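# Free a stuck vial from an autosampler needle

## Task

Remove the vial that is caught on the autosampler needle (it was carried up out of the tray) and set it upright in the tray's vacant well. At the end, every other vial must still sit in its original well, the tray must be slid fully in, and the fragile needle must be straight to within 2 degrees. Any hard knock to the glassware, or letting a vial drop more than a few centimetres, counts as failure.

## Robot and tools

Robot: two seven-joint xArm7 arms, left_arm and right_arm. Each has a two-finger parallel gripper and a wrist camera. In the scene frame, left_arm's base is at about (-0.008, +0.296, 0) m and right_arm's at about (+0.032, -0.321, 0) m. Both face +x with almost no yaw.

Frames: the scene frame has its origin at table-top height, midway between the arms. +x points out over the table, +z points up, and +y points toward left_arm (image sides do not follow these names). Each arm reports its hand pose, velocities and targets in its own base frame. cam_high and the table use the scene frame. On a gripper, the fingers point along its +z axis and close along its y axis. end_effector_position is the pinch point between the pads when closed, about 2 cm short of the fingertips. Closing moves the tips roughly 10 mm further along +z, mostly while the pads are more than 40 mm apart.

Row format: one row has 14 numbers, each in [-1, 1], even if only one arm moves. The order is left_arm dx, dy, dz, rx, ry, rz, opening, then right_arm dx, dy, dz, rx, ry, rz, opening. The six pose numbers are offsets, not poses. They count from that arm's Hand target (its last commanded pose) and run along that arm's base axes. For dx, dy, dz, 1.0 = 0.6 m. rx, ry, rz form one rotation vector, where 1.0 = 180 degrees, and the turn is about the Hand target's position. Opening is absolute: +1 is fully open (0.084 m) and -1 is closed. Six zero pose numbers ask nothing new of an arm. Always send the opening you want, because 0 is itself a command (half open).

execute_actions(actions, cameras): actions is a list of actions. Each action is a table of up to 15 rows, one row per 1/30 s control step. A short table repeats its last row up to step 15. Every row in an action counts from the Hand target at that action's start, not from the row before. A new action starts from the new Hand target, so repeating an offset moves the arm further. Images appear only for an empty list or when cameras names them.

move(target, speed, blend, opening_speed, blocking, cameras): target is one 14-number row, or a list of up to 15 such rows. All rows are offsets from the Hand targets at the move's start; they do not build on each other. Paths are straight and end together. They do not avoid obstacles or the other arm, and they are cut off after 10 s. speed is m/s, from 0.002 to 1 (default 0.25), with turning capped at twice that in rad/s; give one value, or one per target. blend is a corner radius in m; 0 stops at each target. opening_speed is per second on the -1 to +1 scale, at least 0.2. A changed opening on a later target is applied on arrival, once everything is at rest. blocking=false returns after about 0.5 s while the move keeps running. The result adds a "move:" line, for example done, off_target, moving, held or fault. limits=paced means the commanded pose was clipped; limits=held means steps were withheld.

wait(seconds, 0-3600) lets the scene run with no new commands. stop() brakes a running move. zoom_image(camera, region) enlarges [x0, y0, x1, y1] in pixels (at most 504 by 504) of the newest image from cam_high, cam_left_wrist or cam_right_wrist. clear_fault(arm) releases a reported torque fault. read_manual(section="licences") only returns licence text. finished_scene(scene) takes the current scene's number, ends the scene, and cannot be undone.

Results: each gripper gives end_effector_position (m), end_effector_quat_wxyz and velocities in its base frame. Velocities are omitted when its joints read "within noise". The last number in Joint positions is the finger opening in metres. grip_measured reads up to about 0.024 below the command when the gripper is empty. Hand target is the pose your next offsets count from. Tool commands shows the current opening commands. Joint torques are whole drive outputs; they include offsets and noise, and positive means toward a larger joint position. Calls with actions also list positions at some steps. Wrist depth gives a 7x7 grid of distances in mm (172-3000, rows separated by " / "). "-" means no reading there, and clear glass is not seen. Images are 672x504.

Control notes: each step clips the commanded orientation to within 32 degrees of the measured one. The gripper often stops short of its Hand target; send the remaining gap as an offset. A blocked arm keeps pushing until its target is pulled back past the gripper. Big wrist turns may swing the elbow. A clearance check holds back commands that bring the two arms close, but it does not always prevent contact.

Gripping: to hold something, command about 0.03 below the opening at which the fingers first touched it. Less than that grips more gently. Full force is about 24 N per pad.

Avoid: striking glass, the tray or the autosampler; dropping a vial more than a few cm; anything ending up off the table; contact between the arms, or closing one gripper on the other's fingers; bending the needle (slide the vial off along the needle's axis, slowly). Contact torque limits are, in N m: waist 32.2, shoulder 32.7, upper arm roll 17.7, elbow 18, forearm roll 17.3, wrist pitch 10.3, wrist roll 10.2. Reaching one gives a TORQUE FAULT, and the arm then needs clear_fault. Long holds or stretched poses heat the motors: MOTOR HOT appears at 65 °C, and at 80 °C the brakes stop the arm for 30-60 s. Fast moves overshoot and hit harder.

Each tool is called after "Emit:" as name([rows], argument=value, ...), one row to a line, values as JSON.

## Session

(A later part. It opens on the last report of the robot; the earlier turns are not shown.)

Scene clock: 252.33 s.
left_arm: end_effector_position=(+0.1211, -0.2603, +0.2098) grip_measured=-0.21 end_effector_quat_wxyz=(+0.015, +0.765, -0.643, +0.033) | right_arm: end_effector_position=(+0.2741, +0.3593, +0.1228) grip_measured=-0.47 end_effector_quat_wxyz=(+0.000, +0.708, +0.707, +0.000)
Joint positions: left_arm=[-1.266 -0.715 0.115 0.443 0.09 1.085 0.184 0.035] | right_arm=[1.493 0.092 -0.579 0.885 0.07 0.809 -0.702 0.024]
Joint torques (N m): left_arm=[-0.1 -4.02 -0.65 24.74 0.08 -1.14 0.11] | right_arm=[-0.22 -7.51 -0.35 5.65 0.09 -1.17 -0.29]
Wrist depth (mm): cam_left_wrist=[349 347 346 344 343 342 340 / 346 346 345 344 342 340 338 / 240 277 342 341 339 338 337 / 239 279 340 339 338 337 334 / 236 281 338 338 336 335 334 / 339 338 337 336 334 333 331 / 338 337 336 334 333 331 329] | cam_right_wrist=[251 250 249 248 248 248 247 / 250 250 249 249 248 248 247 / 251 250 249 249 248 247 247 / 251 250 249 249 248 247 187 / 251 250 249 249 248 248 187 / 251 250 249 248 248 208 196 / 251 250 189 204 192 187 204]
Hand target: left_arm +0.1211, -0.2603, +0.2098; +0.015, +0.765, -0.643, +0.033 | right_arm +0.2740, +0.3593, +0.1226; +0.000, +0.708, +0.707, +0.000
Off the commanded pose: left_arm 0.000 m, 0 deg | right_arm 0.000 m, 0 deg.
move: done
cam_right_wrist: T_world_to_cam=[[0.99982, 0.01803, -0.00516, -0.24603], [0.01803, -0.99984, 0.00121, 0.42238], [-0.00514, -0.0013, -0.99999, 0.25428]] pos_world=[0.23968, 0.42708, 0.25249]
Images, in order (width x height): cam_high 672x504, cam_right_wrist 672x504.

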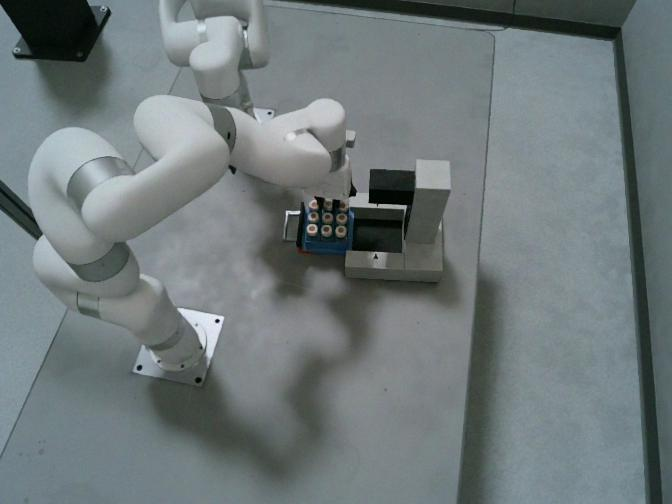

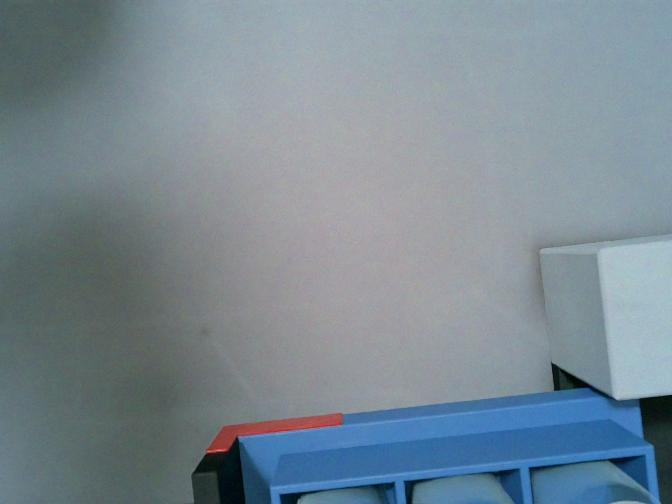

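Emit:
move([
  [0,0,0,0,0,0,-0.2,0,0,0,0,0,0,-0.32],
  [0,0,0,0,0,0,-0.2,0,0,0.17,0,0,0,-0.32],
  [0,0,0,0,0,0,-0.2,0.05,-0.15,0.17,0,0,0,-0.32],
], opening_speed=0.4, speed=[0.05,0.08,0.2], cameras=["cam_right_wrist","cam_high"])

Scene clock: 257.20 s.
left_arm: end_effector_position=(+0.1211, -0.2603, +0.2098) grip_measured=-0.21 end_effector_quat_wxyz=(+0.015, +0.765, -0.643, +0.033) | right_arm: end_effector_position=(+0.3040, +0.2693, +0.2246) grip_measured=-0.34 end_effector_quat_wxyz=(+0.000, +0.708, +0.707, +0.000)
Joint positions: left_arm=[-1.266 -0.715 0.115 0.443 0.09 1.085 0.184 0.035] | right_arm=[1.412 -0.265 -0.638 0.887 -0.175 1.108 -0.699 0.029]
Joint torques (N m): left_arm=[-0.14 -4.08 -0.59 24.65 0 -1.16 0.09] | right_arm=[0.26 -17.72 1.93 11.1 -0.29 -1.4 -0.31]
Wrist depth (mm): cam_left_wrist=[349 348 346 344 343 342 340 / 348 345 345 343 341 340 338 / 240 277 341 341 340 337 336 / 239 279 340 340 337 336 335 / 238 282 338 337 336 334 333 / 340 338 338 335 334 332 331 / 337 337 336 335 333 332 329] | cam_right_wrist=[353 352 350 349 348 288 288 / 353 352 350 350 294 302 287 / 353 352 246 245 245 340 340 / 353 292 246 246 277 340 340 / 353 296 278 278 305 340 340 / 353 352 276 278 305 288 288 / 353 352 351 350 349 289 288]
Hand target: left_arm +0.1211, -0.2603, +0.2098; +0.015, +0.765, -0.643, +0.033 | right_arm +0.3040, +0.2693, +0.2246; +0.000, +0.708, +0.707, +0.000
Off the commanded pose: left_arm 0.000 m, 0 deg | right_arm 0.000 m, 0 deg.
move: done
cam_right_wrist: T_world_to_cam=[[0.99982, 0.01802, -0.00527, -0.27384], [0.01803, -0.99984, 0.00161, 0.33159], [-0.00524, -0.0017, -0.99999, 0.35627]] pos_world=[0.26968, 0.33708, 0.35429]
Images, in order (width x height): cam_high 672x504, cam_right_wrist 672x504.

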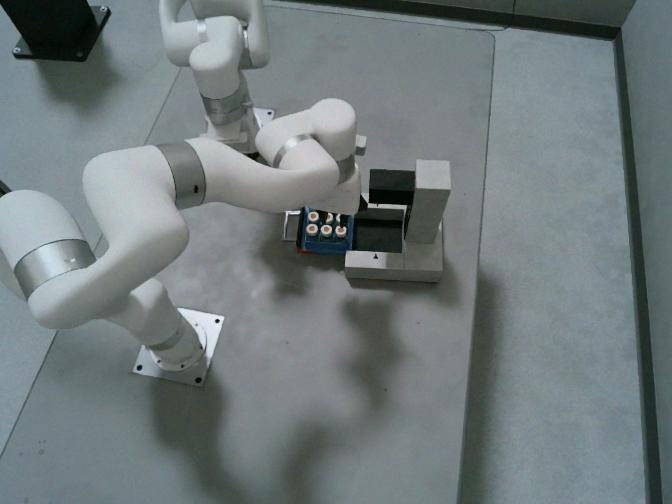

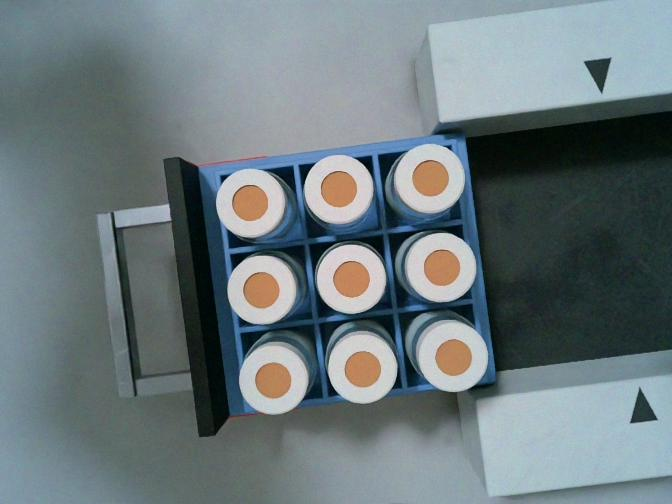

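Emit:
move([
  [0.15,-0.1112,-0.05,0,0,-0.0158,-0.2,0.05,-0.35,0.05,0,0,0,-0.32],
  [0.15,-0.1112,-0.25,0,0,-0.0158,-0.2,0.05,-0.35,0.05,0,0,0,-0.32],
  [0.15,-0.1112,-0.25,0,0,-0.0158,-0.95,0.05,-0.35,0.05,0,0,0,-0.32],
], speed=[0.2,0.1,0.1], opening_speed=1, cameras=["all"])

Scene clock: 264.53 s.
left_arm: end_effector_position=(+0.2111, -0.3270, +0.0598) grip_measured=-0.82 end_effector_quat_wxyz=(+0.016, +0.748, -0.662, +0.032) | right_arm: end_effector_position=(+0.3340, +0.0593, +0.2546) grip_measured=-0.34 end_effector_quat_wxyz=(+0.000, +0.708, +0.707, +0.000)
Joint positions: left_arm=[-1.276 0.004 0.282 0.542 -0.031 0.467 0.482 0.008] | right_arm=[1.117 -0.679 -0.751 0.774 -0.456 1.333 -0.965 0.029]
Joint torques (N m): left_arm=[-2.16 -16.54 -1.58 10.69 -0.21 -1.24 -0.09] | right_arm=[0.29 -2.61 5.25 10.6 -0.18 -1.31 -0.34]
Wrist depth (mm): cam_left_wrist=[195 193 193 192 190 189 188 / 193 193 192 191 189 188 187 / 193 191 190 190 188 187 186 / 192 191 190 189 188 187 186 / 191 190 189 188 187 186 185 / - - - - 186 184 184 / - - - - - 184 183] | cam_right_wrist=[384 384 382 381 362 347 371 / 385 384 382 381 379 379 377 / 385 384 381 380 379 378 377 / 384 384 382 381 380 379 377 / 384 383 382 381 380 378 377 / 385 382 382 381 379 379 376 / 384 383 381 380 379 377 376]
Hand target: left_arm +0.2111, -0.3270, +0.0598; +0.016, +0.748, -0.662, +0.032 | right_arm +0.3340, +0.0593, +0.2546; +0.000, +0.708, +0.707, +0.000
Off the commanded pose: left_arm 0.000 m, 0 deg | right_arm 0.000 m, 0 deg.
move: done
cam_left_wrist: T_world_to_cam=[[-0.98961, -0.14059, -0.03006, 0.19791], [-0.13802, 0.98758, -0.07505, 0.42784], [0.04023, -0.07012, -0.99673, 0.15429]] pos_world=[0.2487, -0.38388, 0.19184]
cam_right_wrist: T_world_to_cam=[[0.99982, 0.01792, -0.00527, -0.29988], [0.01793, -0.99984, 0.00161, 0.12107], [-0.00524, -0.0017, -0.99999, 0.38607]] pos_world=[0.29968, 0.12708, 0.38429]

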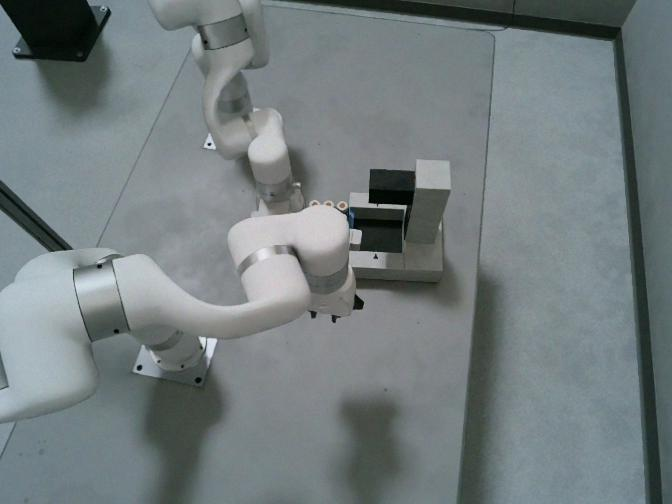

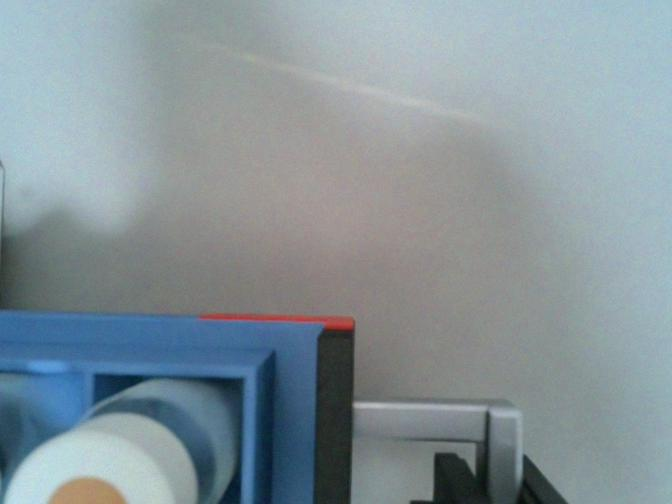

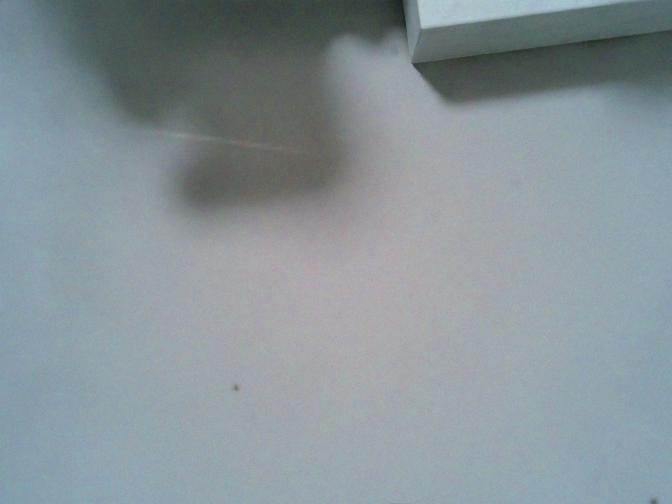

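Emit:
move(target=[0.1908,0.0233,0,0,0,0,-0.95,0,0,0,0,0,0,-0.32], speed=0.05, cameras=["cam_left_wrist"])

Scene clock: 268.17 s.
left_arm: end_effector_position=(+0.3256, -0.3130, +0.0598) grip_measured=-0.83 end_effector_quat_wxyz=(+0.016, +0.748, -0.662, +0.032) | right_arm: end_effector_position=(+0.3340, +0.0593, +0.2546) grip_measured=-0.34 end_effector_quat_wxyz=(+0.000, +0.708, +0.707, +0.000)
Joint positions: left_arm=[-1.122 0.19 0.358 0.775 -0.185 0.537 0.833 0.008] | right_arm=[1.117 -0.679 -0.751 0.774 -0.456 1.333 -0.965 0.029]
Joint torques (N m): left_arm=[-0.58 -10.68 -0.27 15.06 -0.43 -1.19 0.2] | right_arm=[0.18 -2.38 5.11 10.42 -0.09 -1.42 -0.19]
Wrist depth (mm): cam_left_wrist=[194 193 192 191 190 190 189 / 193 192 191 190 189 188 188 / - - - 189 188 188 187 / - - - 188 188 186 186 / - - - - 187 186 185 / - - - - 186 184 184 / - - - - - 184 183] | cam_right_wrist=[385 384 383 381 362 347 371 / 385 384 382 381 380 379 377 / 384 384 382 380 380 378 377 / 384 383 382 381 379 377 377 / 384 383 381 381 379 379 376 / 384 383 382 380 380 378 376 / 384 383 381 380 378 378 376]
Hand target: left_arm +0.3256, -0.3130, +0.0598; +0.016, +0.748, -0.662, +0.032 | right_arm +0.3340, +0.0593, +0.2546; +0.000, +0.708, +0.707, +0.000
Off the commanded pose: left_arm 0.000 m, 0 deg | right_arm 0.000 m, 0 deg.
move: done
cam_left_wrist: T_world_to_cam=[[-0.98961, -0.14059, -0.03006, 0.31319], [-0.13802, 0.98758, -0.07505, 0.42982], [0.04023, -0.07012, -0.99673, 0.15067]] pos_world=[0.3632, -0.36989, 0.19184]

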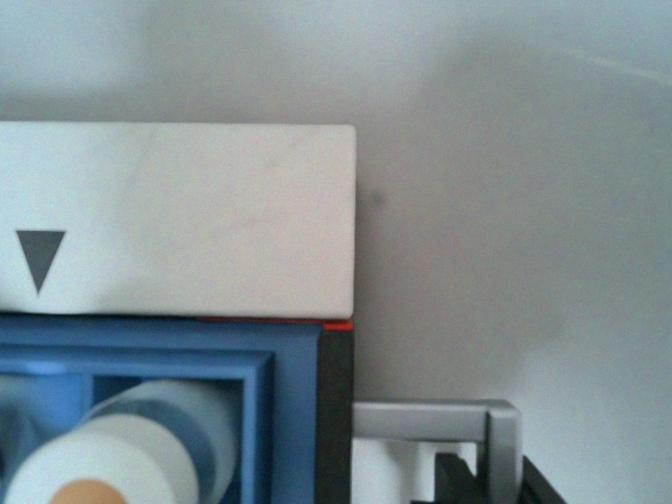

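Emit:
move(target=[0.0042,0.0005,0,0,0,0,-0.95,0,0,0,0,0,0,-0.32], speed=0.01, cameras=["cam_left_wrist"])

Scene clock: 269.73 s.
left_arm: end_effector_position=(+0.3280, -0.3126, +0.0597) grip_measured=-0.83 end_effector_quat_wxyz=(+0.016, +0.748, -0.662, +0.032) | right_arm: end_effector_position=(+0.3340, +0.0593, +0.2546) grip_measured=-0.34 end_effector_quat_wxyz=(+0.000, +0.708, +0.707, +0.000)
Joint positions: left_arm=[-1.118 0.195 0.358 0.781 -0.188 0.539 0.839 0.008] | right_arm=[1.117 -0.679 -0.751 0.774 -0.456 1.333 -0.965 0.029]
Joint torques (N m): left_arm=[-0.36 -12.17 -0.1 24.06 -0.56 -3.56 0.17] | right_arm=[0.51 -2.36 5.19 10.48 0.01 -1.35 -0.27]
Wrist depth (mm): cam_left_wrist=[193 192 191 190 189 189 188 / 192 191 190 189 188 188 187 / - - - - 187 187 186 / - - - - 187 186 185 / - - - - 186 185 184 / - - - - 185 184 183 / - - - - - 183 182] | cam_right_wrist=[385 384 383 381 362 347 372 / 385 384 382 381 380 379 377 / 385 383 382 380 380 379 377 / 385 384 382 380 379 378 376 / 384 383 382 381 378 378 376 / 384 383 383 380 379 378 376 / 384 383 382 381 379 378 377]
Hand target: left_arm +0.3281, -0.3127, +0.0598; +0.016, +0.748, -0.662, +0.032 | right_arm +0.3340, +0.0593, +0.2546; +0.000, +0.708, +0.707, +0.000
Off the commanded pose: left_arm 0.000 m, 0 deg | right_arm 0.000 m, 0 deg.
move: done
cam_left_wrist: T_world_to_cam=[[-0.98962, -0.14057, -0.02989, 0.31558], [-0.13802, 0.9876, -0.07482, 0.42981], [0.04004, -0.06992, -0.99675, 0.15064]] pos_world=[0.3656, -0.36958, 0.19174]

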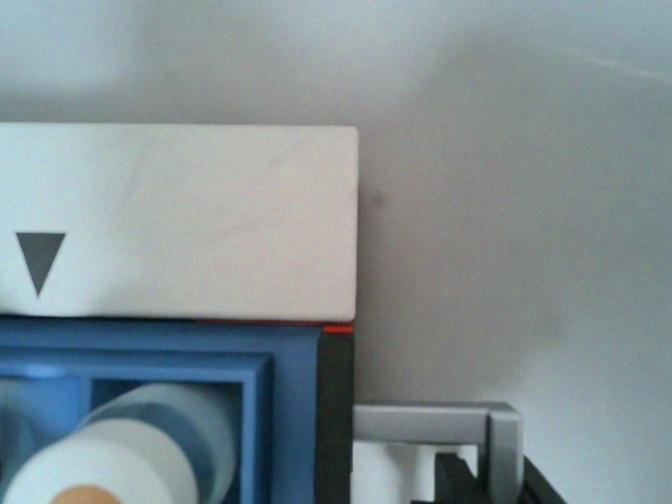

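Emit:
move([
  [0,0,0,0,0,0,-0.3,0,0,0,0,0,0,-0.32],
  [0,0,0.2,0,0,0,-0.3,0,0,0,0,0,0,-0.32],
  [-0.2,0.1,0.2,0,0,0,-0.3,0,0,0,0,0,0,-0.32],
], speed=[0.05,0.12,0.2], opening_speed=0.6, cameras=["cam_high","cam_left_wrist"])

Emit:
zoom_image(camera="cam_high", region=[320, 150, 460, 290])

Scene clock: 275.30 s.
left_arm: end_effector_position=(+0.2081, -0.2527, +0.1798) grip_measured=-0.32 end_effector_quat_wxyz=(+0.016, +0.748, -0.662, +0.032) | right_arm: end_effector_position=(+0.3340, +0.0593, +0.2546) grip_measured=-0.34 end_effector_quat_wxyz=(+0.000, +0.708, +0.707, +0.000)
Joint positions: left_arm=[-1.142 -0.517 0.262 0.49 0.137 0.926 0.461 0.03] | right_arm=[1.117 -0.679 -0.751 0.774 -0.456 1.333 -0.965 0.029]
Joint torques (N m): left_arm=[-0.21 -13.25 -2.37 13.69 0.2 -1.14 -0.07] | right_arm=[0.43 -2.52 5.19 10.38 -0.19 -1.54 -0.23]
Wrist depth (mm): cam_left_wrist=[256 317 315 314 313 312 310 / 254 314 313 313 312 310 308 / 241 280 312 310 310 308 307 / 240 303 310 308 308 306 306 / 241 302 309 307 306 305 304 / 248 307 306 306 305 303 303 / 248 305 305 304 303 302 301] | cam_right_wrist=[385 384 383 381 361 347 371 / 385 383 382 382 380 378 378 / 385 383 383 381 380 379 377 / 384 384 382 381 379 378 376 / 386 383 382 381 379 378 377 / 385 382 382 380 379 378 376 / 384 383 383 380 380 378 377]
Hand target: left_arm +0.2081, -0.2527, +0.1798; +0.016, +0.748, -0.662, +0.032 | right_arm +0.3340, +0.0593, +0.2546; +0.000, +0.708, +0.707, +0.000
Off the commanded pose: left_arm 0.000 m, 0 deg | right_arm 0.000 m, 0 deg.
move: done
cam_left_wrist: T_world_to_cam=[[-0.98962, -0.14058, -0.02996, 0.20897], [-0.13802, 0.98758, -0.07503, 0.36305], [0.04014, -0.07012, -0.99673, 0.27926]] pos_world=[0.2457, -0.30958, 0.31184]

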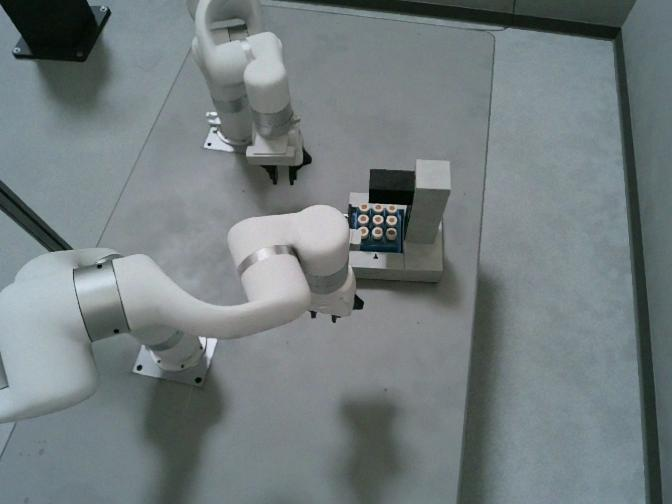

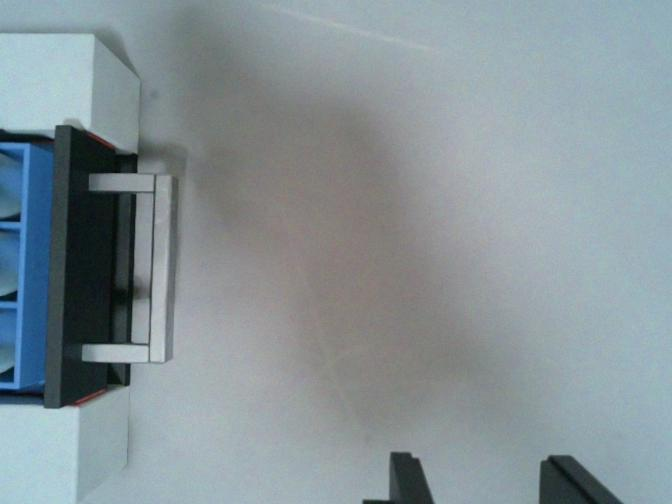

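Scaled by 3.600 from the camera's image (finer frame: 960x720).

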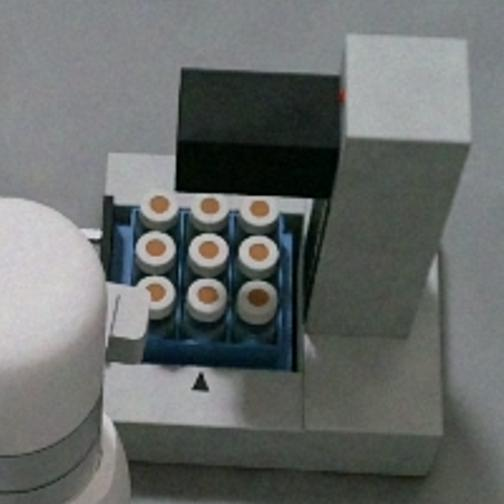

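Done; tray in, needle straight.

Emit:
finished_scene(scene=1)

The scene is finished: the task was done.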